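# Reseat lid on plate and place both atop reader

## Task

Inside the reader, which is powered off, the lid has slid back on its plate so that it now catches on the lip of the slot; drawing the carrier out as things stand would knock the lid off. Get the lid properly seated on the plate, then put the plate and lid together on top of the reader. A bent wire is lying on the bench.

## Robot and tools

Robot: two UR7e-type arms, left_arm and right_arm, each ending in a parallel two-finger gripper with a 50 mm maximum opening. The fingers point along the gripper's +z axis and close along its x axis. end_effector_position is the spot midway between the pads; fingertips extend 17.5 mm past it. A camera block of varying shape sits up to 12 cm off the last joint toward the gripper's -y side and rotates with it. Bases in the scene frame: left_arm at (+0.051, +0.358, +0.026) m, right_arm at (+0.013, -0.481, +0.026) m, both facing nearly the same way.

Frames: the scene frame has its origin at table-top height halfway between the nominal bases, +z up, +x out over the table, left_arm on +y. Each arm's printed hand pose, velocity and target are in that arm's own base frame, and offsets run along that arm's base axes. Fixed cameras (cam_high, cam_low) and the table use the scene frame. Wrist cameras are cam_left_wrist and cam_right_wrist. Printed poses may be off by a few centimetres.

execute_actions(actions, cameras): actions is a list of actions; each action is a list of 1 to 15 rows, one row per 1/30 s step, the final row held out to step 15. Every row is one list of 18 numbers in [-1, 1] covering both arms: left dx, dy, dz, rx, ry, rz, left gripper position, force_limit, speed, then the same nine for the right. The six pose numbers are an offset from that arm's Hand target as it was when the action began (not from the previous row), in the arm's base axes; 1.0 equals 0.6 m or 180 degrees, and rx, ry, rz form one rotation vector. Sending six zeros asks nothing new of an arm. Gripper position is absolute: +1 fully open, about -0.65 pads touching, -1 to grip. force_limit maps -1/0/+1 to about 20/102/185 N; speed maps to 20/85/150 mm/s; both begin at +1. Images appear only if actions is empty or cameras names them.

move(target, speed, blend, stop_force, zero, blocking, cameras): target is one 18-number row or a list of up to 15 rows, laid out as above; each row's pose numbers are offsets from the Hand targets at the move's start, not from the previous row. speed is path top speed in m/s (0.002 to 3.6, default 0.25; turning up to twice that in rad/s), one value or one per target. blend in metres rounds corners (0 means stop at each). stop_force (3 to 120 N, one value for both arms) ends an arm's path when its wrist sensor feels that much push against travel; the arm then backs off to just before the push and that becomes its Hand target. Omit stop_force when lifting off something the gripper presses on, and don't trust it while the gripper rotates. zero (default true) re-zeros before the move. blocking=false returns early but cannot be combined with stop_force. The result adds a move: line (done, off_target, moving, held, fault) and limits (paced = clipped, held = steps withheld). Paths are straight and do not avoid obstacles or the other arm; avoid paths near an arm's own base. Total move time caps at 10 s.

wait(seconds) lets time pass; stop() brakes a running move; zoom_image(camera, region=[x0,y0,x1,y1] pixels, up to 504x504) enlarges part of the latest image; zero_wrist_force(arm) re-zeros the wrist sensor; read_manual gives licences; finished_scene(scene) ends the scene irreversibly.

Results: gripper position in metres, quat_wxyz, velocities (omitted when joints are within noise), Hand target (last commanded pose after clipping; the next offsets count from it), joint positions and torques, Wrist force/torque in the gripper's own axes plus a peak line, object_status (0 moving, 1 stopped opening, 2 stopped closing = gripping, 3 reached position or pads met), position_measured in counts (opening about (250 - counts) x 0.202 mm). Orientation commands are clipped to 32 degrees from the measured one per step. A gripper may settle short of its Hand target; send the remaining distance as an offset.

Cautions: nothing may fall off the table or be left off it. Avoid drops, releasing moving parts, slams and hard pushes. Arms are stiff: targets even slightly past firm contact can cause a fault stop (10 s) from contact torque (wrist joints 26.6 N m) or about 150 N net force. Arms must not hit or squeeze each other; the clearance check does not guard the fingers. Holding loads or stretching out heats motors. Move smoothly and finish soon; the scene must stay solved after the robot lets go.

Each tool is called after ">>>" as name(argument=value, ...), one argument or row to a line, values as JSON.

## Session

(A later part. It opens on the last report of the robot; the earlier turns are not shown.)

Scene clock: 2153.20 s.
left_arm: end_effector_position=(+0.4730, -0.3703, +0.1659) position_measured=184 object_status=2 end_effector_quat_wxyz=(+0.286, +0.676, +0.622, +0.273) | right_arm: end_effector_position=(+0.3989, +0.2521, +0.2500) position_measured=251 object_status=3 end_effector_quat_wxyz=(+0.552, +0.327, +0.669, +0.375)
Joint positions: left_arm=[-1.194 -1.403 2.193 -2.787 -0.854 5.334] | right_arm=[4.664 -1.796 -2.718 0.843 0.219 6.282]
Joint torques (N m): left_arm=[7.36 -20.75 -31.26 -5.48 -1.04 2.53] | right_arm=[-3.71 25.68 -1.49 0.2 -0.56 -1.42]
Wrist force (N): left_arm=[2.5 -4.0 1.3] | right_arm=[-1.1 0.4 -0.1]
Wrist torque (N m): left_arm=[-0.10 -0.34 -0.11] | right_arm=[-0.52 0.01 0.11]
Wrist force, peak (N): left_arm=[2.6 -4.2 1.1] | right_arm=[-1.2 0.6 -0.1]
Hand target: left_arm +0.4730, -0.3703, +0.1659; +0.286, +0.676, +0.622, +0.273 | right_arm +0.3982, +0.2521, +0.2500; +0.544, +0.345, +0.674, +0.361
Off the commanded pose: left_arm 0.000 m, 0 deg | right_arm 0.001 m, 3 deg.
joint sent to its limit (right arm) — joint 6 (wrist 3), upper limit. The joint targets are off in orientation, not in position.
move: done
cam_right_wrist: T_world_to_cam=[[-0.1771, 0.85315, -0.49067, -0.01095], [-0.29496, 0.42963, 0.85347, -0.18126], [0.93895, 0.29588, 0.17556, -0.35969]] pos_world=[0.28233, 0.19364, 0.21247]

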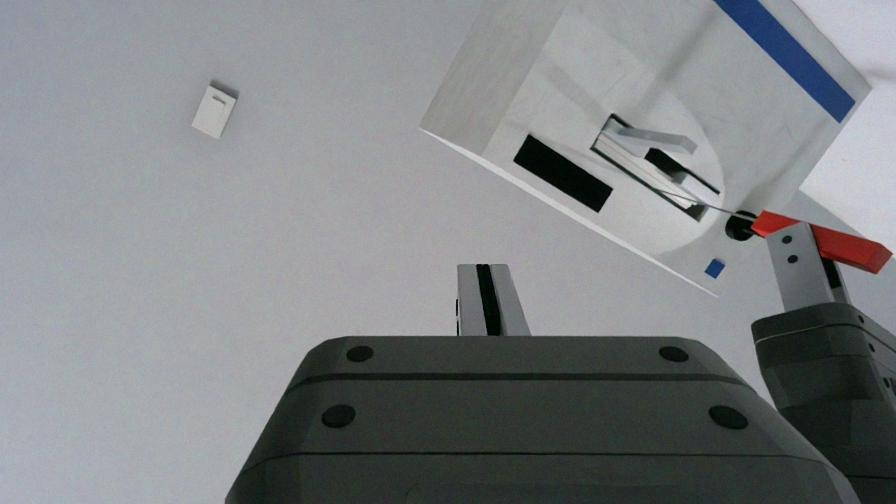

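>>> move(
  target=[0.04,-0.0034,0,0,0,0,-1,-0.6,-0.5,0,0,0,0,0,0,-1,-0.6,-0.5],
  speed=0.02,
  stop_force=3,
)

>>> move(
  target=[
    [0,0.008,0,0,0,0,-1,-0.6,-0.5,0,0,0,0,0,0,-1,-0.6,-0.5],
    [0,0.058,0,0,0,0,-1,-0.6,-0.5,0,0,0,0,0,0,-1,-0.6,-0.5],
  ],
  speed=0.015,
  stop_force=5,
  cameras=["cam_right_wrist"],
)

>>> zoom_image(
  camera="cam_right_wrist",
  region=[560, 90, 760, 240],
)

Scene clock: 2163.47 s.
left_arm: end_effector_position=(+0.4970, -0.3724, +0.1659) position_measured=184 object_status=2 end_effector_quat_wxyz=(+0.286, +0.676, +0.622, +0.273) | right_arm: end_effector_position=(+0.3989, +0.2521, +0.2500) position_measured=251 object_status=3 end_effector_quat_wxyz=(+0.552, +0.327, +0.669, +0.375)
Joint positions: left_arm=[-1.146 -1.358 2.147 -2.822 -0.875 5.391] | right_arm=[4.664 -1.796 -2.718 0.843 0.219 6.282]
Joint torques (N m): left_arm=[7.66 -23.01 -31.09 -5.51 -1.05 2.58] | right_arm=[-3.88 25.22 -1.15 0.22 -0.53 -1.64]
Wrist force (N): left_arm=[2.4 -3.9 1.2] | right_arm=[-0.9 0.7 -0.2]
Wrist torque (N m): left_arm=[-0.10 -0.31 -0.09] | right_arm=[-0.48 -0.02 0.11]
Wrist force, peak (N): left_arm=[2.5 -4.4 1.1] | right_arm=[-1.0 0.9 0.0]
Hand target: left_arm +0.4970, -0.3724, +0.1659; +0.286, +0.676, +0.622, +0.273 | right_arm +0.3982, +0.2521, +0.2500; +0.544, +0.345, +0.674, +0.361
Off the commanded pose: left_arm 0.000 m, 0 deg | right_arm 0.001 m, 3 deg.
joint sent to its limit (right arm) — joint 6 (wrist 3), upper limit. The joint targets are off in orientation, not in position.
move: done

Scene clock: 2166.67 s.
left_arm: end_effector_position=(+0.4970, -0.3376, +0.1659) position_measured=184 object_status=2 end_effector_quat_wxyz=(+0.286, +0.676, +0.622, +0.273) | right_arm: end_effector_position=(+0.3989, +0.2521, +0.2500) position_measured=251 object_status=3 end_effector_quat_wxyz=(+0.552, +0.327, +0.669, +0.375)
Joint positions: left_arm=[-1.112 -1.405 2.216 -2.869 -0.89 5.429] | right_arm=[4.664 -1.796 -2.718 0.843 0.219 6.282]
Joint torques (N m): left_arm=[7.77 -39.19 -4.3 -5.49 -1.1 2.6] | right_arm=[-4.04 26.08 -1.26 0.19 -0.64 -1.64]
Wrist force (N): left_arm=[2.4 -3.9 1.1] | right_arm=[-0.7 0.4 0.0]
Wrist torque (N m): left_arm=[-0.08 -0.30 -0.10] | right_arm=[-0.52 -0.05 0.11]
Wrist force, peak (N): left_arm=[2.6 -4.1 1.2] | right_arm=[-1.1 0.7 0.0]
Hand target: left_arm +0.4970, -0.3376, +0.1659; +0.286, +0.676, +0.622, +0.273 | right_arm +0.3982, +0.2521, +0.2500; +0.544, +0.345, +0.674, +0.361
Off the commanded pose: left_arm 0.000 m, 0 deg | right_arm 0.001 m, 3 deg.
joint sent to its limit (right arm) — joint 6 (wrist 3), upper limit. The joint targets are off in orientation, not in position.
move: done
cam_right_wrist: T_world_to_cam=[[-0.1771, 0.85315, -0.49067, -0.01095], [-0.29496, 0.42963, 0.85347, -0.18126], [0.93895, 0.29588, 0.17556, -0.35969]] pos_world=[0.28233, 0.19364, 0.21247]

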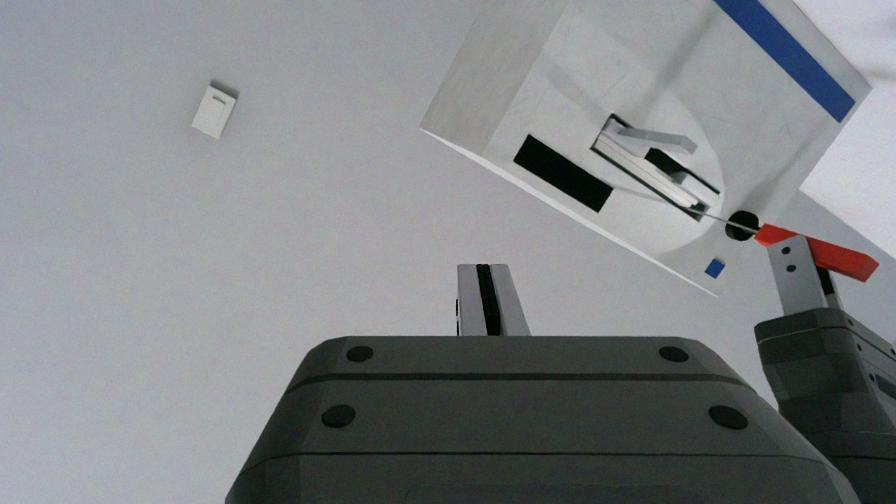

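Scaled by 2.520 from the camera's image (finer frame: 1280x720).

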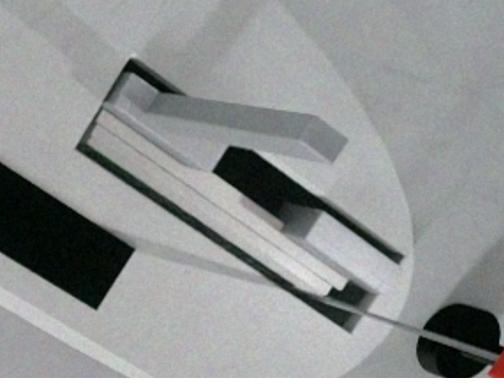

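>>> move(
  target=[0,0.022,0,0,0,0,-1,-0.6,-0.5,0,0,0,0,0,0,-1,-0.6,-0.5],
  speed=0.015,
  stop_force=4,
)

>>> move(
  target=[0,-0.006,0.003,-0.28,0.022,0,-1,-0.6,-0.5,0,0,0,0,0,0,-1,-0.6,-0.5],
  speed=0.0001,
  cameras=["cam_right_wrist"],
)

Scene clock: 2179.20 s.
left_arm: end_effector_position=(+0.4970, -0.3244, +0.1659) position_measured=184 object_status=2 end_effector_quat_wxyz=(+0.286, +0.676, +0.622, +0.273) | right_arm: end_effector_position=(+0.3989, +0.2521, +0.2500) position_measured=251 object_status=3 end_effector_quat_wxyz=(+0.552, +0.327, +0.669, +0.375)
Joint positions: left_arm=[-1.098 -1.422 2.241 -2.886 -0.897 5.445] | right_arm=[4.664 -1.796 -2.718 0.843 0.219 6.282]
Joint torques (N m): left_arm=[7.63 -38.16 -3.96 -5.56 -1.11 2.67] | right_arm=[-3.79 25.92 -1.85 0.15 -0.77 -1.65]
Wrist force (N): left_arm=[2.6 -4.3 1.3] | right_arm=[-0.9 0.4 -0.2]
Wrist torque (N m): left_arm=[-0.09 -0.34 -0.09] | right_arm=[-0.52 -0.02 0.11]
Wrist force, peak (N): left_arm=[2.4 -4.4 1.3] | right_arm=[-1.0 0.8 -0.1]
Hand target: left_arm +0.4970, -0.3244, +0.1659; +0.286, +0.676, +0.622, +0.273 | right_arm +0.3982, +0.2521, +0.2500; +0.544, +0.345, +0.674, +0.361
Off the commanded pose: left_arm 0.000 m, 0 deg | right_arm 0.001 m, 3 deg.
joint sent to its limit (right arm) — joint 6 (wrist 3), upper limit. The joint targets are off in orientation, not in position.
move: done

speed must be a number from 0.002 to 3.6 (m/s); nothing of the call was run

>>> move(
  target=[0,0,0,0,0,0,-1,-0.6,-0.5,0.18,0,-0.09,0,0,0,-1,-0.6,-0.5],
  speed=0.2,
  cameras=["cam_right_wrist"],
)

Scene clock: 2187.93 s.
left_arm: end_effector_position=(+0.4970, -0.3244, +0.1659) position_measured=184 object_status=2 end_effector_quat_wxyz=(+0.286, +0.676, +0.622, +0.273) | right_arm: end_effector_position=(+0.5061, +0.2521, +0.1960) position_measured=251 object_status=3 end_effector_quat_wxyz=(+0.544, +0.345, +0.674, +0.361)
Joint positions: left_arm=[-1.098 -1.422 2.241 -2.886 -0.897 5.445] | right_arm=[4.275 -2.117 -2.44 1.138 0.567 6.006]
Joint torques (N m): left_arm=[7.3 -37.49 -4.1 -5.54 -1.11 2.57] | right_arm=[-8.71 23.66 17.04 4.35 1.13 -2.77]
Wrist force (N): left_arm=[2.5 -4.3 1.3] | right_arm=[-1.0 0.4 0.0]
Wrist torque (N m): left_arm=[-0.10 -0.34 -0.09] | right_arm=[-0.53 0.01 0.26]
Wrist force, peak (N): left_arm=[2.6 -4.4 1.3] | right_arm=[-1.1 1.0 -1.3]
Hand target: left_arm +0.4970, -0.3244, +0.1659; +0.286, +0.676, +0.622, +0.273 | right_arm +0.5062, +0.2521, +0.1960; +0.544, +0.345, +0.674, +0.361
Off the commanded pose: left_arm 0.000 m, 0 deg | right_arm 0.000 m, 0 deg.
move: done
cam_right_wrist: T_world_to_cam=[[-0.17062, 0.85915, -0.48244, -0.02487], [-0.24945, 0.43601, 0.86468, -0.13048], [0.95324, 0.26788, 0.13992, -0.44405]] pos_world=[0.38649, 0.19721, 0.16296]

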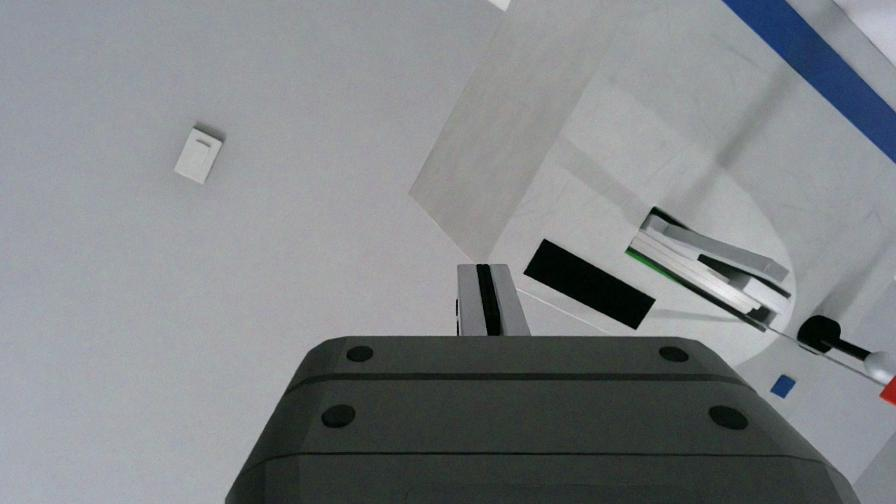

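>>> move(
  target=[0,0,0,0,0,0,-1,-0.6,-0.5,0,0.23,-0.02,0,0,0,-1,-0.6,-0.5],
  speed=0.15,
  cameras=["cam_right_wrist"],
)

Scene clock: 2210.70 s.
left_arm: end_effector_position=(+0.4970, -0.3244, +0.1659) position_measured=184 object_status=2 end_effector_quat_wxyz=(+0.286, +0.676, +0.622, +0.273) | right_arm: end_effector_position=(+0.5061, +0.3901, +0.1840) position_measured=251 object_status=3 end_effector_quat_wxyz=(+0.544, +0.345, +0.674, +0.361)
Joint positions: left_arm=[-1.098 -1.422 2.241 -2.886 -0.897 5.445] | right_arm=[4.412 -2.225 -2.16 0.889 0.437 6.094]
Joint torques (N m): left_arm=[6.92 -37.11 -4.06 -5.55 -1.05 2.48] | right_arm=[5.22 32.78 19.94 -0.31 -2.59 2.75]
Wrist force (N): left_arm=[2.6 -4.2 1.4] | right_arm=[-1.0 0.5 -0.2]
Wrist torque (N m): left_arm=[-0.08 -0.34 -0.09] | right_arm=[-0.51 0.00 0.12]
Wrist force, peak (N): left_arm=[2.7 -4.3 1.4] | right_arm=[-2.2 -0.3 -0.5]
Hand target: left_arm +0.4970, -0.3244, +0.1659; +0.286, +0.676, +0.622, +0.273 | right_arm +0.5062, +0.3901, +0.1840; +0.544, +0.345, +0.674, +0.361
Off the commanded pose: left_arm 0.000 m, 0 deg | right_arm 0.000 m, 0 deg.
move: done
cam_right_wrist: T_world_to_cam=[[-0.17056, 0.85913, -0.48249, -0.14913], [-0.24954, 0.43604, 0.86464, -0.18017], [0.95322, 0.26788, 0.14002, -0.47941]] pos_world=[0.38659, 0.33511, 0.15096]

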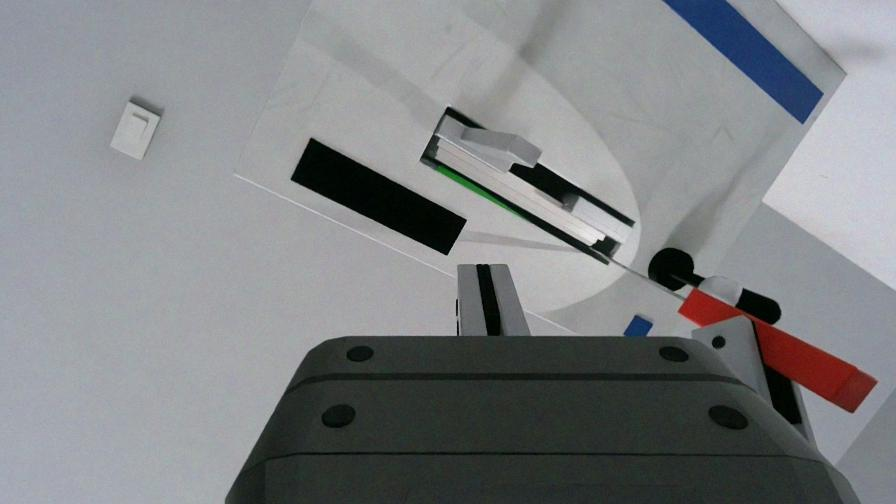

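>>> zoom_image(
  camera="cam_right_wrist",
  region=[410, 100, 530, 220],
)

>>> zoom_image(
  camera="cam_right_wrist",
  region=[510, 160, 640, 280],
)

Scaled by 4.200 from the camera's image (finer frame: 1280x720).

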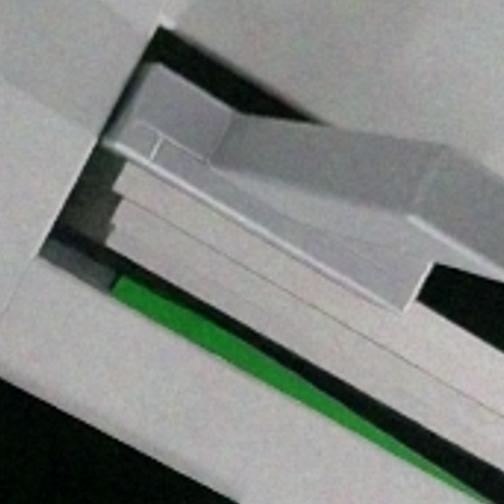

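Scaled by 3.877 from the camera's image (finer frame: 1280x720).

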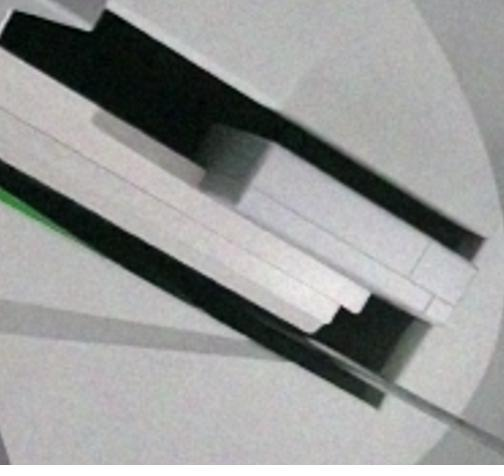

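>>> move(
  target=[-0.1117,0.0078,0,0,0,0,-1,-0.6,-0.5,0,-0.23,0.02,0,0,0,-1,-0.6,-0.5],
  speed=0.1,
)

>>> move(
  target=[0,-0.1133,0,0,0,0,-1,-0.6,-0.5,0,0,0,0,0,0,-1,-0.6,-0.5],
  speed=0.06,
)

>>> move(
  target=[0.055,-0.004,0,0,0,0,-1,-0.6,-0.5,0,0,0,0,0,0,-1,-0.6,-0.5],
  speed=0.02,
  stop_force=3,
  cameras=["cam_right_wrist"],
)

>>> zoom_image(
  camera="cam_right_wrist",
  region=[610, 190, 810, 340],
)

Scene clock: 2264.53 s.
left_arm: end_effector_position=(+0.4300, -0.3197, +0.1659) position_measured=184 object_status=2 end_effector_quat_wxyz=(+0.286, +0.676, +0.622, +0.273) | right_arm: end_effector_position=(+0.5062, +0.2522, +0.1960) position_measured=251 object_status=3 end_effector_quat_wxyz=(+0.544, +0.345, +0.674, +0.361)
Joint positions: left_arm=[-1.251 -1.568 2.365 -2.746 -0.832 5.263] | right_arm=[4.275 -2.117 -2.44 1.138 0.567 6.006]
Joint torques (N m): left_arm=[-6.57 -30.87 -3.73 -1.58 4.07 -2.74] | right_arm=[-8.66 40.03 -2.8 4.15 1.04 -2.55]
Wrist force (N): left_arm=[2.2 -3.9 0.8] | right_arm=[-1.2 0.5 -0.3]
Wrist torque (N m): left_arm=[-0.07 -0.31 0.04] | right_arm=[-0.53 0.03 0.26]
Wrist force, peak (N): left_arm=[2.6 -4.3 1.4] | right_arm=[-1.9 -0.2 -0.3]
Hand target: left_arm +0.4300, -0.3197, +0.1659; +0.286, +0.676, +0.622, +0.273 | right_arm +0.5062, +0.2521, +0.1960; +0.544, +0.345, +0.674, +0.361
Off the commanded pose: left_arm 0.000 m, 0 deg | right_arm 0.000 m, 0 deg.
move: done

Scene clock: 2266.10 s.
left_arm: end_effector_position=(+0.4300, -0.3876, +0.1659) position_measured=184 object_status=2 end_effector_quat_wxyz=(+0.286, +0.676, +0.622, +0.273) | right_arm: end_effector_position=(+0.5062, +0.2521, +0.1960) position_measured=251 object_status=3 end_effector_quat_wxyz=(+0.544, +0.345, +0.674, +0.361)
Joint positions: left_arm=[-1.301 -1.451 2.222 -2.677 -0.814 5.2] | right_arm=[4.275 -2.117 -2.44 1.138 0.568 6.006]
Joint torques (N m): left_arm=[-6.97 -18.86 -30.76 -1.63 4.24 -2.51] | right_arm=[-8.45 40 -3.35 4.34 1 -2.62]
Wrist force (N): left_arm=[2.4 -4.0 1.1] | right_arm=[-1.0 0.4 -0.1]
Wrist torque (N m): left_arm=[-0.07 -0.34 0.02] | right_arm=[-0.52 0.01 0.26]
Wrist force, peak (N): left_arm=[3.2 -4.3 1.0] | right_arm=[-1.3 0.5 0.0]
Hand target: left_arm +0.4300, -0.3877, +0.1659; +0.286, +0.676, +0.622, +0.273 | right_arm +0.5062, +0.2521, +0.1960; +0.544, +0.345, +0.674, +0.361
Off the commanded pose: left_arm 0.000 m, 0 deg | right_arm 0.000 m, 0 deg.
move: done

Scene clock: 2268.67 s.
left_arm: end_effector_position=(+0.4630, -0.3901, +0.1659) position_measured=184 object_status=2 end_effector_quat_wxyz=(+0.286, +0.676, +0.622, +0.273) | right_arm: end_effector_position=(+0.5062, +0.2521, +0.1960) position_measured=251 object_status=3 end_effector_quat_wxyz=(+0.544, +0.345, +0.674, +0.361)
Joint positions: left_arm=[-1.231 -1.39 2.168 -2.744 -0.84 5.289] | right_arm=[4.275 -2.117 -2.44 1.138 0.568 6.006]
Joint torques (N m): left_arm=[7.28 -21.69 -31.31 -5.48 -0.94 2.6] | right_arm=[-8.41 40.18 -3.13 4.3 1.14 -2.87]
Wrist force (N): left_arm=[2.3 -4.1 1.0] | right_arm=[-1.1 0.3 -0.5]
Wrist torque (N m): left_arm=[-0.09 -0.30 -0.10] | right_arm=[-0.55 0.03 0.26]
Wrist force, peak (N): left_arm=[2.7 -4.2 1.2] | right_arm=[-1.2 0.6 -0.2]
Hand target: left_arm +0.4630, -0.3901, +0.1659; +0.286, +0.676, +0.622, +0.273 | right_arm +0.5062, +0.2521, +0.1960; +0.544, +0.345, +0.674, +0.361
Off the commanded pose: left_arm 0.000 m, 0 deg | right_arm 0.000 m, 0 deg.
move: done
cam_right_wrist: T_world_to_cam=[[-0.17057, 0.85914, -0.48248, -0.02487], [-0.24954, 0.43603, 0.86464, -0.13042], [0.95322, 0.26788, 0.14002, -0.44415]] pos_world=[0.38659, 0.19721, 0.16296]

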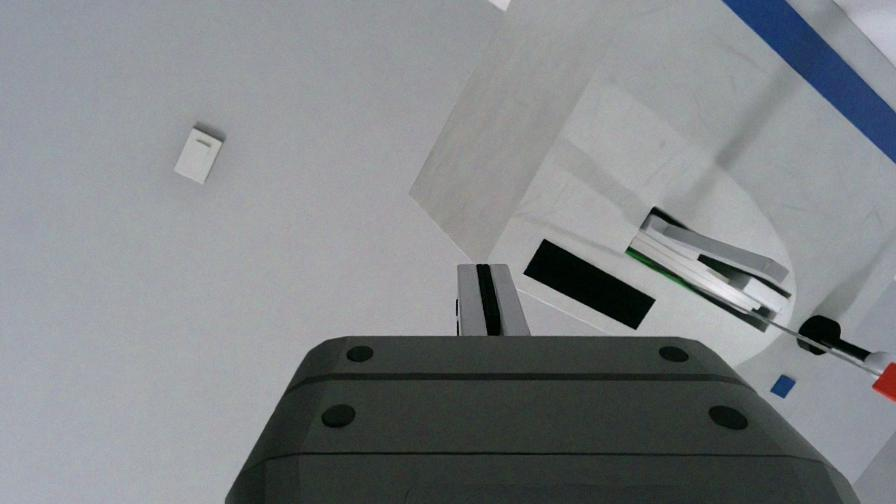

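Scaled by 2.520 from the camera's image (finer frame: 1280x720).

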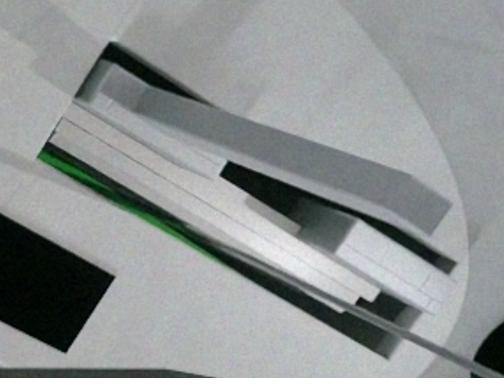

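>>> move(
  target=[0,0.0217,-0.0125,-0.333,0.0277,0,-1,-0.6,-0.5,0,0,0,0,0,0,-1,-0.6,-0.5],
  speed=0.1,
)

>>> move(
  target=[-0.0283,0.002,0,0,0,0,-1,-0.6,-0.5,0,0,0,0,0,0,-1,-0.6,-0.5],
  speed=0.01,
  stop_force=5,
  cameras=["cam_right_wrist","cam_low"],
)

Scene clock: 2312.63 s.
left_arm: end_effector_position=(+0.4630, -0.3770, +0.1584) position_measured=184 object_status=2 end_effector_quat_wxyz=(+0.559, +0.453, +0.686, -0.102) | right_arm: end_effector_position=(+0.5062, +0.2521, +0.1960) position_measured=251 object_status=3 end_effector_quat_wxyz=(+0.544, +0.345, +0.674, +0.361)
Joint positions: left_arm=[-1.012 -1.082 2.41 -4.098 -1.339 5.026] | right_arm=[4.275 -2.117 -2.44 1.138 0.568 6.006]
Joint torques (N m): left_arm=[7.51 -23.34 -20.63 -5.19 -2.3 -2.61] | right_arm=[-8.69 40.15 -2.24 4.17 1.13 -2.72]
Wrist force (N): left_arm=[1.5 -2.4 -0.1] | right_arm=[-1.1 0.4 0.0]
Wrist torque (N m): left_arm=[-0.09 0.20 0.10] | right_arm=[-0.54 0.04 0.26]
Wrist force, peak (N): left_arm=[2.6 -4.1 0.9] | right_arm=[-1.3 0.5 -0.3]
Hand target: left_arm +0.4630, -0.3770, +0.1584; +0.559, +0.453, +0.686, -0.102 | right_arm +0.5062, +0.2521, +0.1960; +0.544, +0.345, +0.674, +0.361
Off the commanded pose: left_arm 0.000 m, 0 deg | right_arm 0.000 m, 0 deg.
move: done

Scene clock: 2315.17 s.
left_arm: end_effector_position=(+0.4460, -0.3758, +0.1584) position_measured=184 object_status=2 end_effector_quat_wxyz=(+0.559, +0.453, +0.686, -0.102) | right_arm: end_effector_position=(+0.5062, +0.2521, +0.1960) position_measured=251 object_status=3 end_effector_quat_wxyz=(+0.544, +0.345, +0.674, +0.361)
Joint positions: left_arm=[-1.055 -1.095 2.451 -4.123 -1.299 5.01] | right_arm=[4.275 -2.117 -2.44 1.138 0.568 6.006]
Joint torques (N m): left_arm=[-6.45 -41.21 6.89 -5.23 2.81 -2.66] | right_arm=[-8.46 39.54 -2.72 4.12 1.02 -2.62]
Wrist force (N): left_arm=[1.6 -2.4 0.4] | right_arm=[-1.0 0.3 -0.2]
Wrist torque (N m): left_arm=[-0.09 0.22 0.13] | right_arm=[-0.54 0.02 0.26]
Wrist force, peak (N): left_arm=[1.7 -2.7 0.0] | right_arm=[-1.3 0.4 -0.1]
Hand target: left_arm +0.4460, -0.3758, +0.1584; +0.559, +0.453, +0.686, -0.102 | right_arm +0.5062, +0.2521, +0.1960; +0.544, +0.345, +0.674, +0.361
Off the commanded pose: left_arm 0.000 m, 0 deg | right_arm 0.000 m, 0 deg.
move: done
cam_right_wrist: T_world_to_cam=[[-0.17057, 0.85914, -0.48248, -0.02487], [-0.24954, 0.43603, 0.86464, -0.13042], [0.95322, 0.26788, 0.14002, -0.44415]] pos_world=[0.38659, 0.19721, 0.16296]
Images, in order (width x height): cam_low 896x504, cam_right_wrist 896x504.

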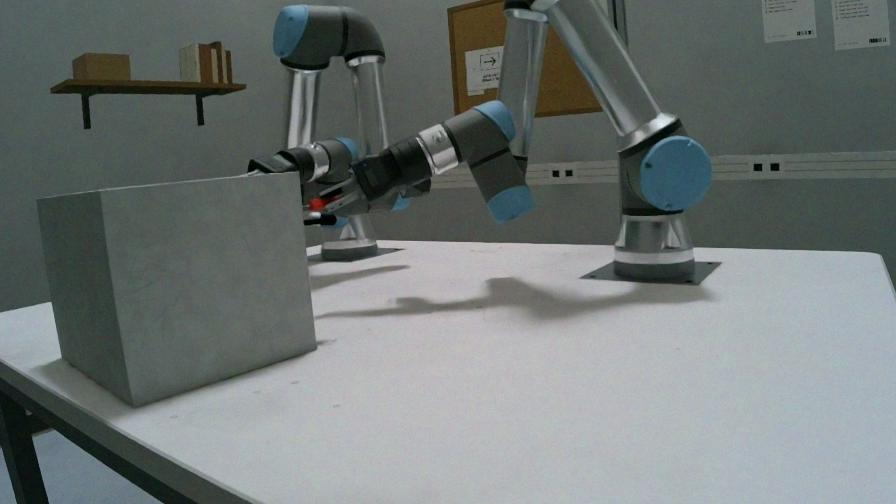

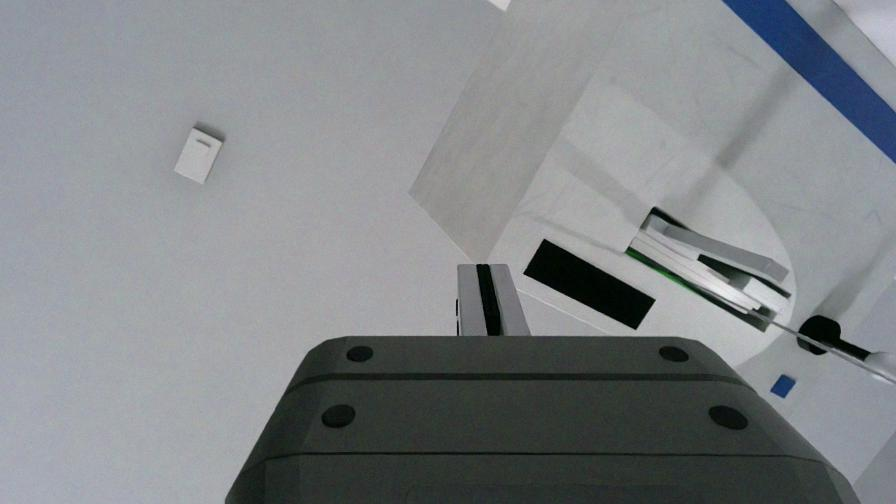

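>>> zoom_image(
  camera="cam_right_wrist",
  region=[610, 190, 830, 350],
)

Scaled by 2.291 from the camera's image (finer frame: 1280x720).

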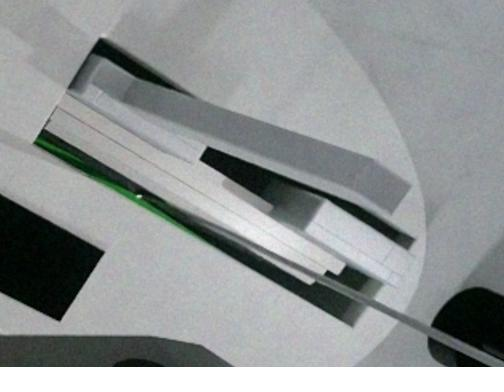

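>>> move(
  target=[-0.0233,0.0017,0,0,0,0,-1,-0.6,-0.5,0,0,0,0,0,0,-1,-0.6,-0.5],
  speed=0.01,
  stop_force=5,
  zero=false,
  cameras=["cam_right_wrist"],
)

>>> zoom_image(
  camera="cam_right_wrist",
  region=[610, 190, 830, 350],
)

Scene clock: 2333.20 s.
left_arm: end_effector_position=(+0.4329, -0.3749, +0.1584) position_measured=184 object_status=2 end_effector_quat_wxyz=(+0.559, +0.453, +0.686, -0.102) | right_arm: end_effector_position=(+0.5062, +0.2521, +0.1960) position_measured=251 object_status=3 end_effector_quat_wxyz=(+0.544, +0.345, +0.674, +0.361)
Joint positions: left_arm=[-1.091 -1.105 2.483 -4.141 -1.266 4.996] | right_arm=[4.275 -2.117 -2.44 1.138 0.568 6.006]
Joint torques (N m): left_arm=[6.36 -22.18 -18.89 -1.49 -2.76 2.6] | right_arm=[-8.03 40.48 -1.84 4.16 1.07 -2.62]
Wrist force (N): left_arm=[1.9 -0.2 1.5] | right_arm=[-1.0 0.4 -0.1]
Wrist torque (N m): left_arm=[-0.09 0.20 0.08] | right_arm=[-0.54 0.02 0.26]
Wrist force, peak (N): left_arm=[1.7 3.3 4.3] | right_arm=[-1.2 0.6 -0.3]
Hand target: left_arm +0.4329, -0.3749, +0.1584; +0.559, +0.453, +0.686, -0.102 (not the last commanded pose) | right_arm +0.5062, +0.2521, +0.1960; +0.544, +0.345, +0.674, +0.361
Off the commanded pose: left_arm 0.001 m, 0 deg | right_arm 0.000 m, 0 deg.
move: contact (left_arm)
cam_right_wrist: T_world_to_cam=[[-0.17057, 0.85914, -0.48248, -0.02487], [-0.24954, 0.43603, 0.86464, -0.13042], [0.95322, 0.26788, 0.14002, -0.44415]] pos_world=[0.38659, 0.19721, 0.16296]

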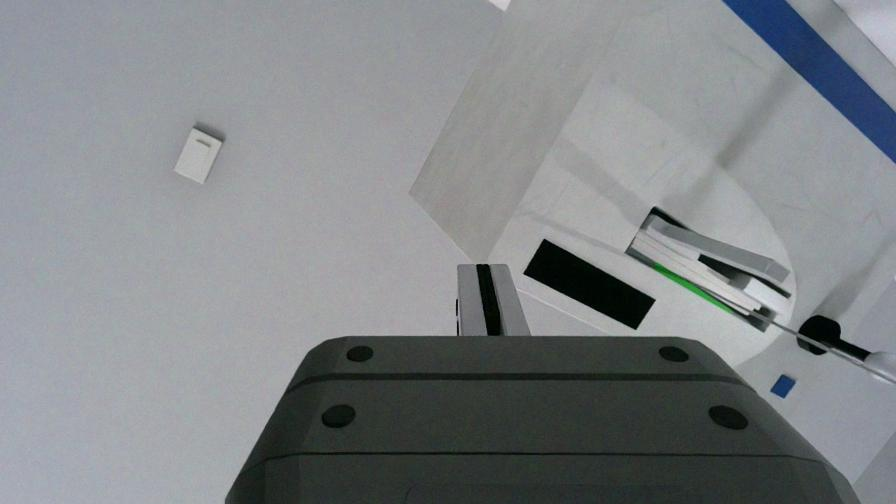

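Scaled by 2.291 from the camera's image (finer frame: 1280x720).

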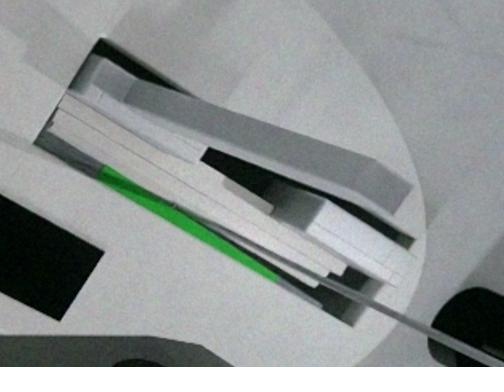

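>>> move(
  target=[
    [0.01,-0.0007,0,0,0,0,-1,-0.6,-0.5,0,0,0,0,0,0,-1,-0.6,-0.5],
    [0.0583,-0.004,0.0005,0,0,0,-1,-0.6,-0.5,0,0,0,0,0,0,-1,-0.6,-0.5],
    [0.0583,-0.004,-0.0235,0,-0.0333,0,-1,-0.6,-0.5,0,0,0,0,0,0,-1,-0.6,-0.5],
  ],
  speed=0.03,
  stop_force=6,
)

>>> move(
  target=[0,0.105,0,0,0,0,-1,-0.6,-0.5,0,0,0,0,0,0,-1,-0.6,-0.5],
  speed=0.015,
  stop_force=5,
  cameras=["cam_right_wrist"],
)

>>> zoom_image(
  camera="cam_right_wrist",
  region=[610, 190, 830, 350],
)

Scene clock: 2384.20 s.
left_arm: end_effector_position=(+0.4354, -0.3750, +0.1584) position_measured=184 object_status=2 end_effector_quat_wxyz=(+0.559, +0.453, +0.686, -0.102) | right_arm: end_effector_position=(+0.5062, +0.2521, +0.1960) position_measured=251 object_status=3 end_effector_quat_wxyz=(+0.544, +0.345, +0.674, +0.361)
Joint positions: left_arm=[-1.084 -1.103 2.477 -4.137 -1.272 4.999] | right_arm=[4.275 -2.117 -2.44 1.138 0.568 6.006]
Joint torques (N m): left_arm=[-6.89 -40.23 7.3 -5.2 2.73 -2.63] | right_arm=[-8.27 40.48 -2.22 4.11 1.13 -2.66]
Wrist force (N): left_arm=[1.9 -2.0 0.3] | right_arm=[-1.1 0.4 -0.2]
Wrist torque (N m): left_arm=[-0.12 0.19 0.04] | right_arm=[-0.54 0.02 0.26]
Wrist force, peak (N): left_arm=[1.5 -5.2 -2.7] | right_arm=[-1.3 0.5 -0.3]
Hand target: left_arm +0.4354, -0.3750, +0.1584; +0.559, +0.453, +0.686, -0.102 (not the last commanded pose) | right_arm +0.5062, +0.2521, +0.1960; +0.544, +0.345, +0.674, +0.361
Off the commanded pose: left_arm 0.035 m, 6 deg | right_arm 0.000 m, 0 deg.
move: contact (left_arm); path passed 0 of 3 targets

Scene clock: 2387.17 s.
left_arm: end_effector_position=(+0.4355, -0.3469, +0.1585) position_measured=184 object_status=2 end_effector_quat_wxyz=(+0.560, +0.453, +0.686, -0.102) | right_arm: end_effector_position=(+0.5062, +0.2521, +0.1960) position_measured=251 object_status=3 end_effector_quat_wxyz=(+0.544, +0.345, +0.674, +0.361)
Joint positions: left_arm=[-1.038 -1.115 2.524 -4.177 -1.315 5.017] | right_arm=[4.275 -2.117 -2.44 1.138 0.568 6.006]
Joint torques (N m): left_arm=[-7.72 -19.36 -15.21 -0.65 2.14 -2.92] | right_arm=[-7.85 39.47 -2.68 4.1 1.08 -2.55]
Wrist force (N): left_arm=[-2.4 3.8 8.0] | right_arm=[-1.2 0.6 -0.2]
Wrist torque (N m): left_arm=[0.25 -0.18 0.29] | right_arm=[-0.50 0.03 0.26]
Wrist force, peak (N): left_arm=[-3.1 9.8 14.7] | right_arm=[-1.2 0.7 -0.2]
Hand target: left_arm +0.4355, -0.3469, +0.1585; +0.560, +0.453, +0.686, -0.102 (not the last commanded pose) | right_arm +0.5062, +0.2521, +0.1960; +0.544, +0.345, +0.674, +0.361
Off the commanded pose: left_arm 0.035 m, 0 deg | right_arm 0.000 m, 0 deg.
move: contact (left_arm)
cam_right_wrist: T_world_to_cam=[[-0.17057, 0.85914, -0.48248, -0.02487], [-0.24954, 0.43603, 0.86464, -0.13042], [0.95322, 0.26788, 0.14002, -0.44415]] pos_world=[0.38659, 0.19721, 0.16296]

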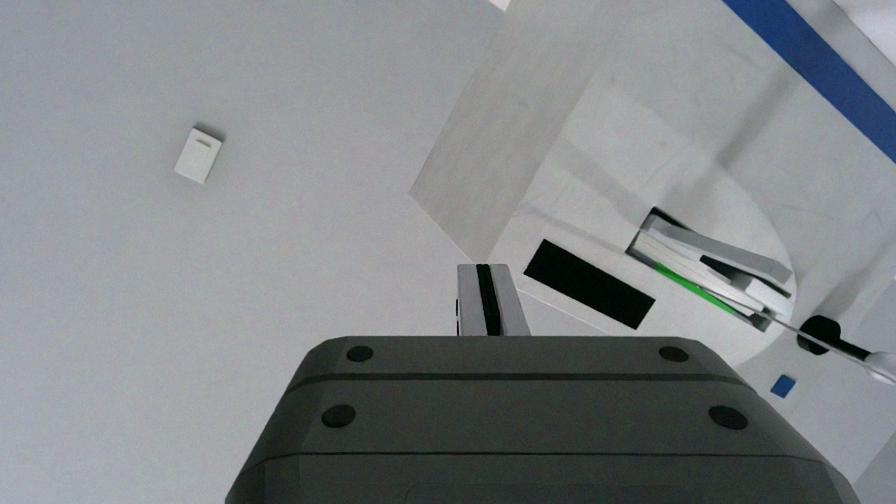

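Scaled by 2.291 from the camera's image (finer frame: 1280x720).

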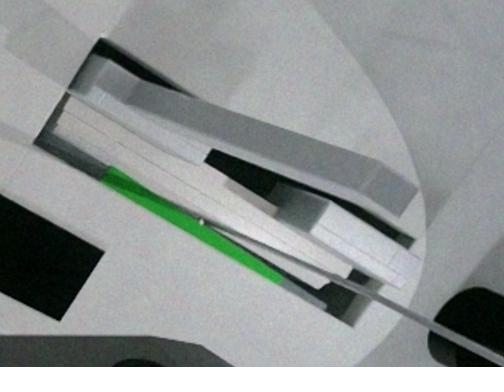

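>>> move(
  target=[
    [0,-0.0217,0.0125,0.333,-0.0277,0,-1,-0.6,-0.5,0,0,0,0,0,0,-1,-0.6,-0.5],
    [-0.15,-0.008,0.0125,0.333,-0.0277,0,-1,-0.6,-0.5,0,0,0,0,0,0,-1,-0.6,-0.5],
    [-0.15,0.17,0.0125,0.333,-0.0277,0,-1,-0.6,-0.5,0,0,0,0,0,0,-1,-0.6,-0.5],
  ],
  speed=0.08,
)

>>> move(
  target=[0,0,0,0,0,0,-1,-0.6,-0.5,0,0.2298,-0.02,0,0,0,-1,-0.6,-0.5],
  speed=0.15,
  cameras=["cam_right_wrist"],
)

>>> zoom_image(
  camera="cam_right_wrist",
  region=[410, 100, 640, 280],
)

Scene clock: 2428.90 s.
left_arm: end_effector_position=(+0.3455, -0.2450, +0.1659) position_measured=184 object_status=2 end_effector_quat_wxyz=(+0.286, +0.676, +0.622, +0.273) | right_arm: end_effector_position=(+0.5062, +0.2521, +0.1960) position_measured=251 object_status=3 end_effector_quat_wxyz=(+0.544, +0.345, +0.674, +0.361)
Joint positions: left_arm=[-1.47 -1.989 2.598 -2.353 -0.772 4.97] | right_arm=[4.275 -2.117 -2.44 1.138 0.568 6.006]
Joint torques (N m): left_arm=[-7.42 -13.04 -7.17 -1.35 4.01 -2.55] | right_arm=[-8.46 39.98 -1.39 4.06 1.1 -2.53]
Wrist force (N): left_arm=[2.4 -4.0 1.2] | right_arm=[-0.7 0.5 -0.3]
Wrist torque (N m): left_arm=[-0.10 -0.36 0.02] | right_arm=[-0.53 -0.03 0.26]
Wrist force, peak (N): left_arm=[-2.1 7.0 11.6] | right_arm=[-1.3 0.5 -0.3]
Hand target: left_arm +0.3455, -0.2449, +0.1660; +0.286, +0.676, +0.622, +0.273 | right_arm +0.5062, +0.2521, +0.1960; +0.544, +0.345, +0.674, +0.361
Off the commanded pose: left_arm 0.000 m, 0 deg | right_arm 0.000 m, 0 deg.
move: done

Scene clock: 2430.40 s.
left_arm: end_effector_position=(+0.3455, -0.2449, +0.1660) position_measured=184 object_status=2 end_effector_quat_wxyz=(+0.286, +0.676, +0.622, +0.273) | right_arm: end_effector_position=(+0.5061, +0.3900, +0.1840) position_measured=251 object_status=3 end_effector_quat_wxyz=(+0.544, +0.345, +0.674, +0.361)
Joint positions: left_arm=[-1.47 -1.989 2.598 -2.352 -0.772 4.97] | right_arm=[4.412 -2.225 -2.16 0.889 0.438 6.094]
Joint torques (N m): left_arm=[-6.99 -13.2 -6.54 -1.41 4.3 -2.6] | right_arm=[5.48 32.83 19.85 -0.31 -2.63 2.8]
Wrist force (N): left_arm=[2.5 -4.1 1.1] | right_arm=[-0.9 0.5 0.0]
Wrist torque (N m): left_arm=[-0.12 -0.36 0.02] | right_arm=[-0.51 -0.01 0.12]
Wrist force, peak (N): left_arm=[2.6 -4.2 1.3] | right_arm=[-2.4 -0.3 -0.4]
Hand target: left_arm +0.3455, -0.2449, +0.1660; +0.286, +0.676, +0.622, +0.273 | right_arm +0.5062, +0.3900, +0.1840; +0.544, +0.345, +0.674, +0.361
Off the commanded pose: left_arm 0.000 m, 0 deg | right_arm 0.000 m, 0 deg.
move: done
cam_right_wrist: T_world_to_cam=[[-0.17056, 0.85913, -0.48249, -0.14904], [-0.24954, 0.43604, 0.86464, -0.18013], [0.95322, 0.26788, 0.14002, -0.47939]] pos_world=[0.38659, 0.33501, 0.15096]

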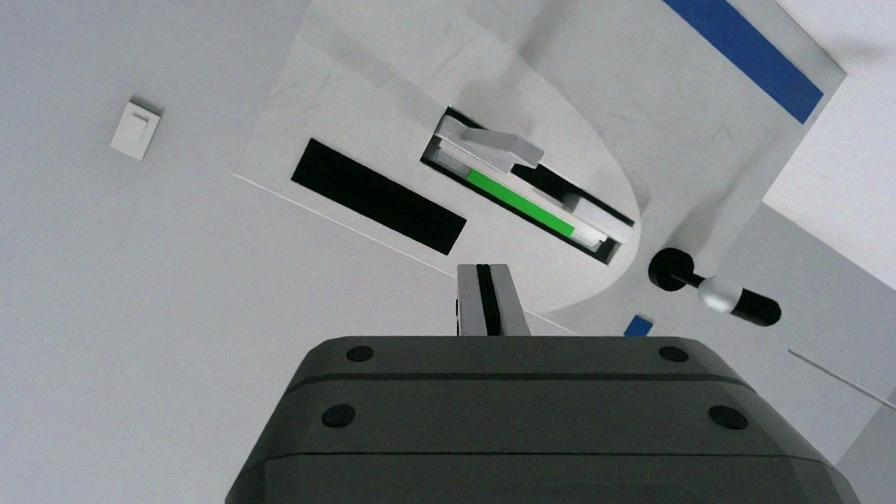

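Scaled by 2.191 from the camera's image (finer frame: 1280x720).

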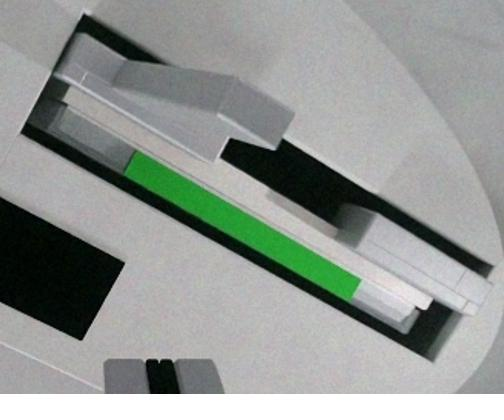

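>>> zoom_image(
  camera="cam_right_wrist",
  region=[410, 100, 530, 220],
)

>>> zoom_image(
  camera="cam_right_wrist",
  region=[510, 160, 640, 280],
)

Scaled by 4.200 from the camera's image (finer frame: 1280x720).

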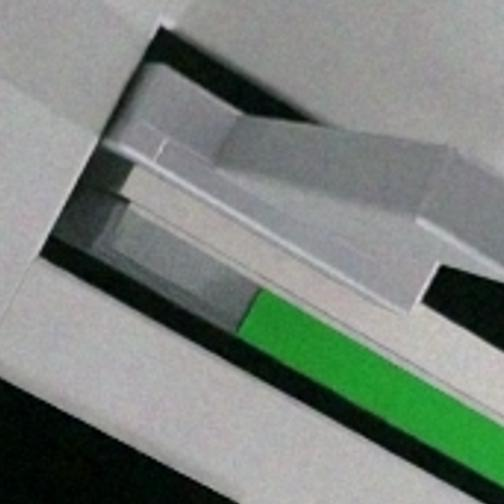

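Scaled by 3.877 from the camera's image (finer frame: 1280x720).

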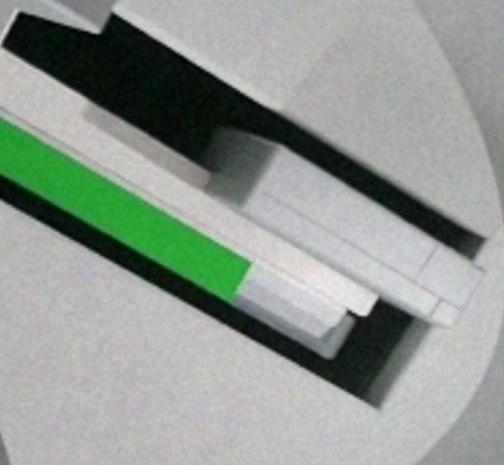

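>>> move(
  target=[
    [0.124,0.036,0,0,0,0,-1,-0.6,-0.5,0,0,0,0,0,0,-1,-0.6,-0.5],
    [0.124,0.036,-0.255,0,0,0,-1,-0.6,-0.5,0,0,0,0,0,0,-1,-0.6,-0.5],
  ],
  speed=0.1,
  stop_force=4,
)

>>> move(
  target=[0,0,-0.06,0,0,0,-1,-0.6,-0.5,0,0,0,0,0,0,-1,-0.6,-0.5],
  speed=0.02,
  stop_force=3,
)

Scene clock: 2495.93 s.
left_arm: end_effector_position=(+0.4199, -0.2233, +0.0130) position_measured=184 object_status=2 end_effector_quat_wxyz=(+0.286, +0.676, +0.622, +0.273) | right_arm: end_effector_position=(+0.5062, +0.3900, +0.1840) position_measured=251 object_status=3 end_effector_quat_wxyz=(+0.544, +0.345, +0.674, +0.361)
Joint positions: left_arm=[-1.177 -1.098 2.669 -3.58 -0.861 5.354] | right_arm=[4.412 -2.225 -2.16 0.889 0.437 6.094]
Joint torques (N m): left_arm=[7.27 -17.67 -15.48 -5.45 4.15 2.54] | right_arm=[5.78 36.82 20.61 -0.42 -2.57 2.63]
Wrist force (N): left_arm=[2.6 -3.9 1.2] | right_arm=[-1.0 0.6 0.0]
Wrist torque (N m): left_arm=[-0.09 -0.35 -0.07] | right_arm=[-0.51 0.00 0.12]
Wrist force, peak (N): left_arm=[2.4 -4.8 1.7] | right_arm=[-1.1 0.6 -0.3]
Hand target: left_arm +0.4199, -0.2233, +0.0130; +0.286, +0.676, +0.622, +0.273 | right_arm +0.5062, +0.3900, +0.1840; +0.544, +0.345, +0.674, +0.361
Off the commanded pose: left_arm 0.000 m, 0 deg | right_arm 0.000 m, 0 deg.
move: done

Scene clock: 2497.87 s.
left_arm: end_effector_position=(+0.4198, -0.2233, -0.0027) position_measured=184 object_status=2 end_effector_quat_wxyz=(+0.286, +0.676, +0.622, +0.273) | right_arm: end_effector_position=(+0.5062, +0.3900, +0.1840) position_measured=251 object_status=3 end_effector_quat_wxyz=(+0.544, +0.345, +0.674, +0.361)
Joint positions: left_arm=[-1.177 -1.018 2.664 -3.655 -0.861 5.354] | right_arm=[4.412 -2.225 -2.16 0.889 0.437 6.094]
Joint torques (N m): left_arm=[-0.66 -38.15 13.19 -1.64 1.34 -1.67] | right_arm=[5.59 38.68 21.2 -0.4 -2.58 2.76]
Wrist force (N): left_arm=[2.3 -3.7 1.1] | right_arm=[-1.1 0.6 0.0]
Wrist torque (N m): left_arm=[-0.08 -0.30 -0.07] | right_arm=[-0.48 0.02 0.12]
Wrist force, peak (N): left_arm=[2.5 2.5 -5.6] | right_arm=[-1.1 0.6 0.0]
Hand target: left_arm +0.4198, -0.2233, -0.0027; +0.286, +0.676, +0.622, +0.273 (not the last commanded pose) | right_arm +0.5062, +0.3900, +0.1840; +0.544, +0.345, +0.674, +0.361
Off the commanded pose: left_arm 0.020 m, 0 deg | right_arm 0.000 m, 0 deg.
move: contact (left_arm)

>>> move(
  target=[
    [0,0,0,0,0,0,0.3,-0.6,-0.5,0,0,0,0,0,0,-1,-0.6,-0.5],
    [-0.11,0,0.12,0,0,0,0.3,-0.6,-0.5,0,-0.25,0.02,0,0,0,-1,-0.6,-0.5],
  ],
  speed=0.1,
)

>>> move(
  target=[
    [0.05,-0.35,0.28,0,0,0,0.3,-0.6,-0.5,0,0,0,0,0,0,-1,-0.6,-0.5],
  ],
  speed=0.2,
  cameras=["cam_left_wrist","cam_right_wrist"],
)

Scene clock: 2524.13 s.
left_arm: end_effector_position=(+0.3539, -0.2233, +0.0693) position_measured=107 object_status=3 end_effector_quat_wxyz=(+0.286, +0.676, +0.622, +0.273) | right_arm: end_effector_position=(+0.5062, +0.2400, +0.1960) position_measured=251 object_status=3 end_effector_quat_wxyz=(+0.544, +0.345, +0.674, +0.361)
Joint positions: left_arm=[-1.424 -1.609 2.782 -2.963 -0.781 5.034] | right_arm=[4.258 -2.113 -2.461 1.163 0.584 5.997]
Joint torques (N m): left_arm=[-7.3 -20.62 -23.73 -1.38 4.21 -2.44] | right_arm=[-8.8 39.7 -3.1 4.33 1.2 -2.75]
Wrist force (N): left_arm=[2.2 -3.6 0.7] | right_arm=[-0.8 0.5 -0.2]
Wrist torque (N m): left_arm=[-0.06 -0.31 0.05] | right_arm=[-0.54 -0.02 0.26]
Wrist force, peak (N): left_arm=[2.6 -4.1 1.0] | right_arm=[-1.9 -0.1 -0.4]
Hand target: left_arm +0.3538, -0.2233, +0.0693; +0.286, +0.676, +0.622, +0.273 | right_arm +0.5062, +0.2400, +0.1960; +0.544, +0.345, +0.674, +0.361
Off the commanded pose: left_arm 0.000 m, 0 deg | right_arm 0.000 m, 0 deg.
move: done

Scene clock: 2526.13 s.
left_arm: end_effector_position=(+0.3838, -0.4333, +0.2373) position_measured=107 object_status=3 end_effector_quat_wxyz=(+0.286, +0.676, +0.622, +0.273) | right_arm: end_effector_position=(+0.5062, +0.2400, +0.1960) position_measured=251 object_status=3 end_effector_quat_wxyz=(+0.544, +0.345, +0.674, +0.361)
Joint positions: left_arm=[-1.426 -1.556 2.072 -2.304 -0.78 5.031] | right_arm=[4.258 -2.113 -2.461 1.163 0.584 5.997]
Joint torques (N m): left_arm=[7.35 -17.01 -34.58 -1.46 -0.83 -2.6] | right_arm=[-8.86 37.29 -3.37 4.35 1.06 -2.6]
Wrist force (N): left_arm=[2.3 -3.8 1.0] | right_arm=[-0.9 0.4 -0.2]
Wrist torque (N m): left_arm=[-0.08 -0.34 0.05] | right_arm=[-0.54 0.00 0.26]
Wrist force, peak (N): left_arm=[3.6 -5.3 1.6] | right_arm=[-1.2 0.6 -0.2]
Hand target: left_arm +0.3838, -0.4333, +0.2373; +0.286, +0.676, +0.622, +0.273 | right_arm +0.5062, +0.2400, +0.1960; +0.544, +0.345, +0.674, +0.361
Off the commanded pose: left_arm 0.000 m, 0 deg | right_arm 0.000 m, 0 deg.
move: done
cam_left_wrist: T_world_to_cam=[[0.06297, 0.99769, 0.02535, 0.41234], [0.39446, -0.04821, 0.91765, -0.36958], [0.91675, -0.04779, -0.39658, -0.14306]] pos_world=[0.25096, -0.43605, 0.27196]
cam_right_wrist: T_world_to_cam=[[-0.17057, 0.85914, -0.48248, -0.01447], [-0.24954, 0.43603, 0.86464, -0.12514], [0.95322, 0.26788, 0.14002, -0.44091]] pos_world=[0.38659, 0.18511, 0.16296]

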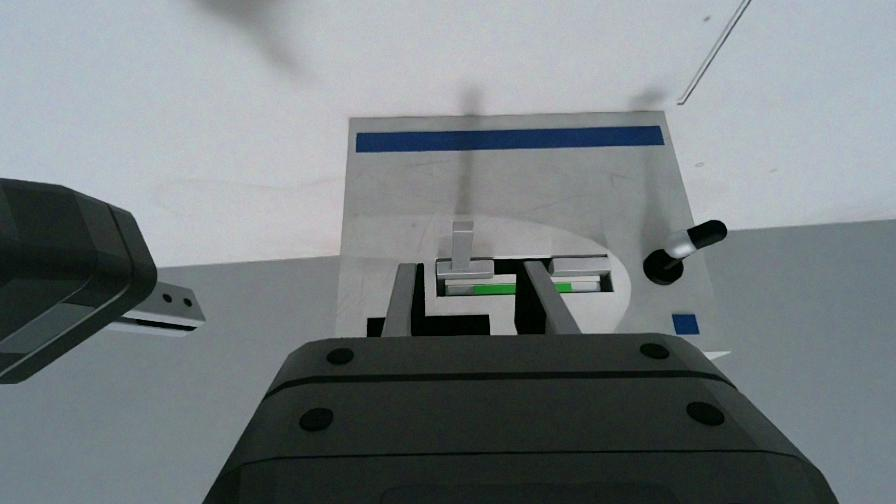

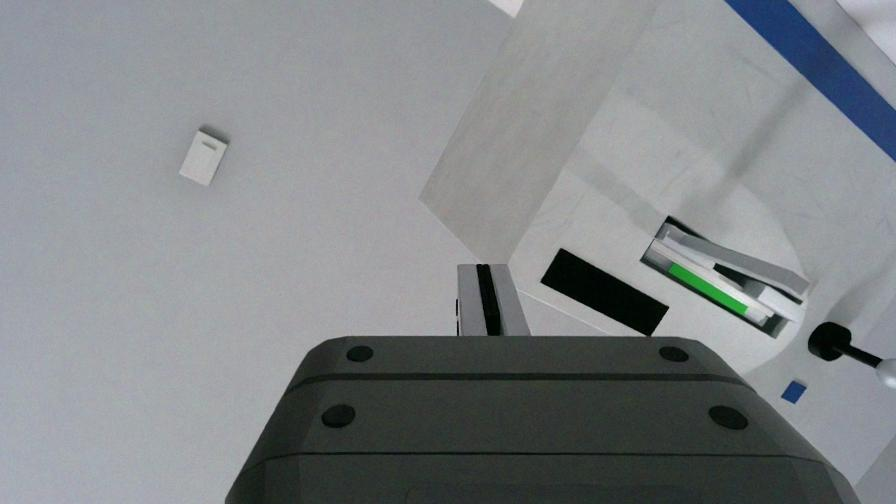

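>>> move(
  target=[
    [0.19,0.0,-0.10,0,0,0,0.3,-0.6,-0.5,0,0,0,0,0,0,-1,-0.6,-0.5],
  ],
  speed=0.15,
  cameras=["cam_left_wrist","cam_right_wrist"],
)

>>> zoom_image(
  camera="cam_left_wrist",
  region=[350, 180, 650, 340],
)

Scene clock: 2538.27 s.
left_arm: end_effector_position=(+0.4978, -0.4333, +0.1774) position_measured=107 object_status=3 end_effector_quat_wxyz=(+0.286, +0.676, +0.622, +0.273) | right_arm: end_effector_position=(+0.5062, +0.2400, +0.1960) position_measured=251 object_status=3 end_effector_quat_wxyz=(+0.544, +0.345, +0.674, +0.361)
Joint positions: left_arm=[-1.194 -1.29 2.002 -2.708 -0.854 5.333] | right_arm=[4.258 -2.113 -2.461 1.163 0.584 5.997]
Joint torques (N m): left_arm=[7.4 -27.58 -32.46 -5.4 -1.08 2.64] | right_arm=[-8.58 35.21 -3.17 4.35 1.02 -2.7]
Wrist force (N): left_arm=[2.3 -3.4 1.0] | right_arm=[-0.9 0.3 -0.2]
Wrist torque (N m): left_arm=[-0.03 -0.31 -0.11] | right_arm=[-0.55 0.00 0.26]
Wrist force, peak (N): left_arm=[2.1 -4.3 -0.3] | right_arm=[-1.2 0.5 -0.3]
Hand target: left_arm +0.4978, -0.4333, +0.1773; +0.286, +0.676, +0.622, +0.273 | right_arm +0.5062, +0.2400, +0.1960; +0.544, +0.345, +0.674, +0.361
Off the commanded pose: left_arm 0.000 m, 0 deg | right_arm 0.000 m, 0 deg.
move: done
cam_left_wrist: T_world_to_cam=[[0.06298, 0.99769, 0.02535, 0.40668], [0.39454, -0.04822, 0.91761, -0.35961], [0.91672, -0.04779, -0.39667, -0.27129]] pos_world=[0.36496, -0.43605, 0.21206]
cam_right_wrist: T_world_to_cam=[[-0.17057, 0.85914, -0.48248, -0.01447], [-0.24954, 0.43603, 0.86464, -0.12514], [0.95322, 0.26788, 0.14002, -0.44091]] pos_world=[0.38659, 0.18511, 0.16296]

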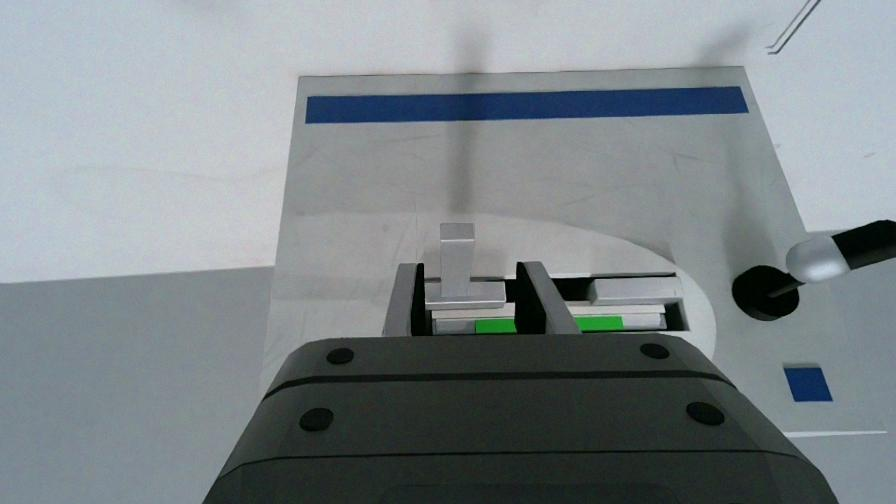

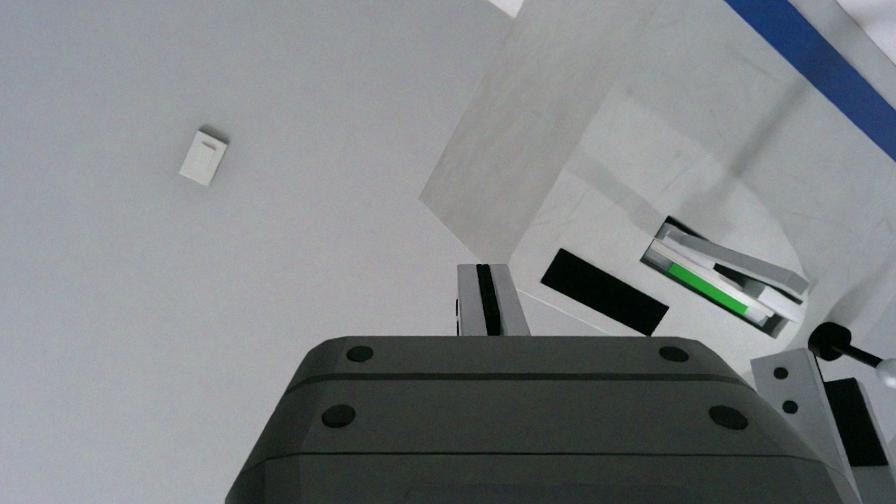

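Scaled by 1.680 from the camera's image (finer frame: 1280x720).

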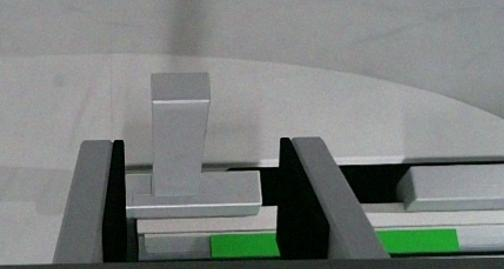

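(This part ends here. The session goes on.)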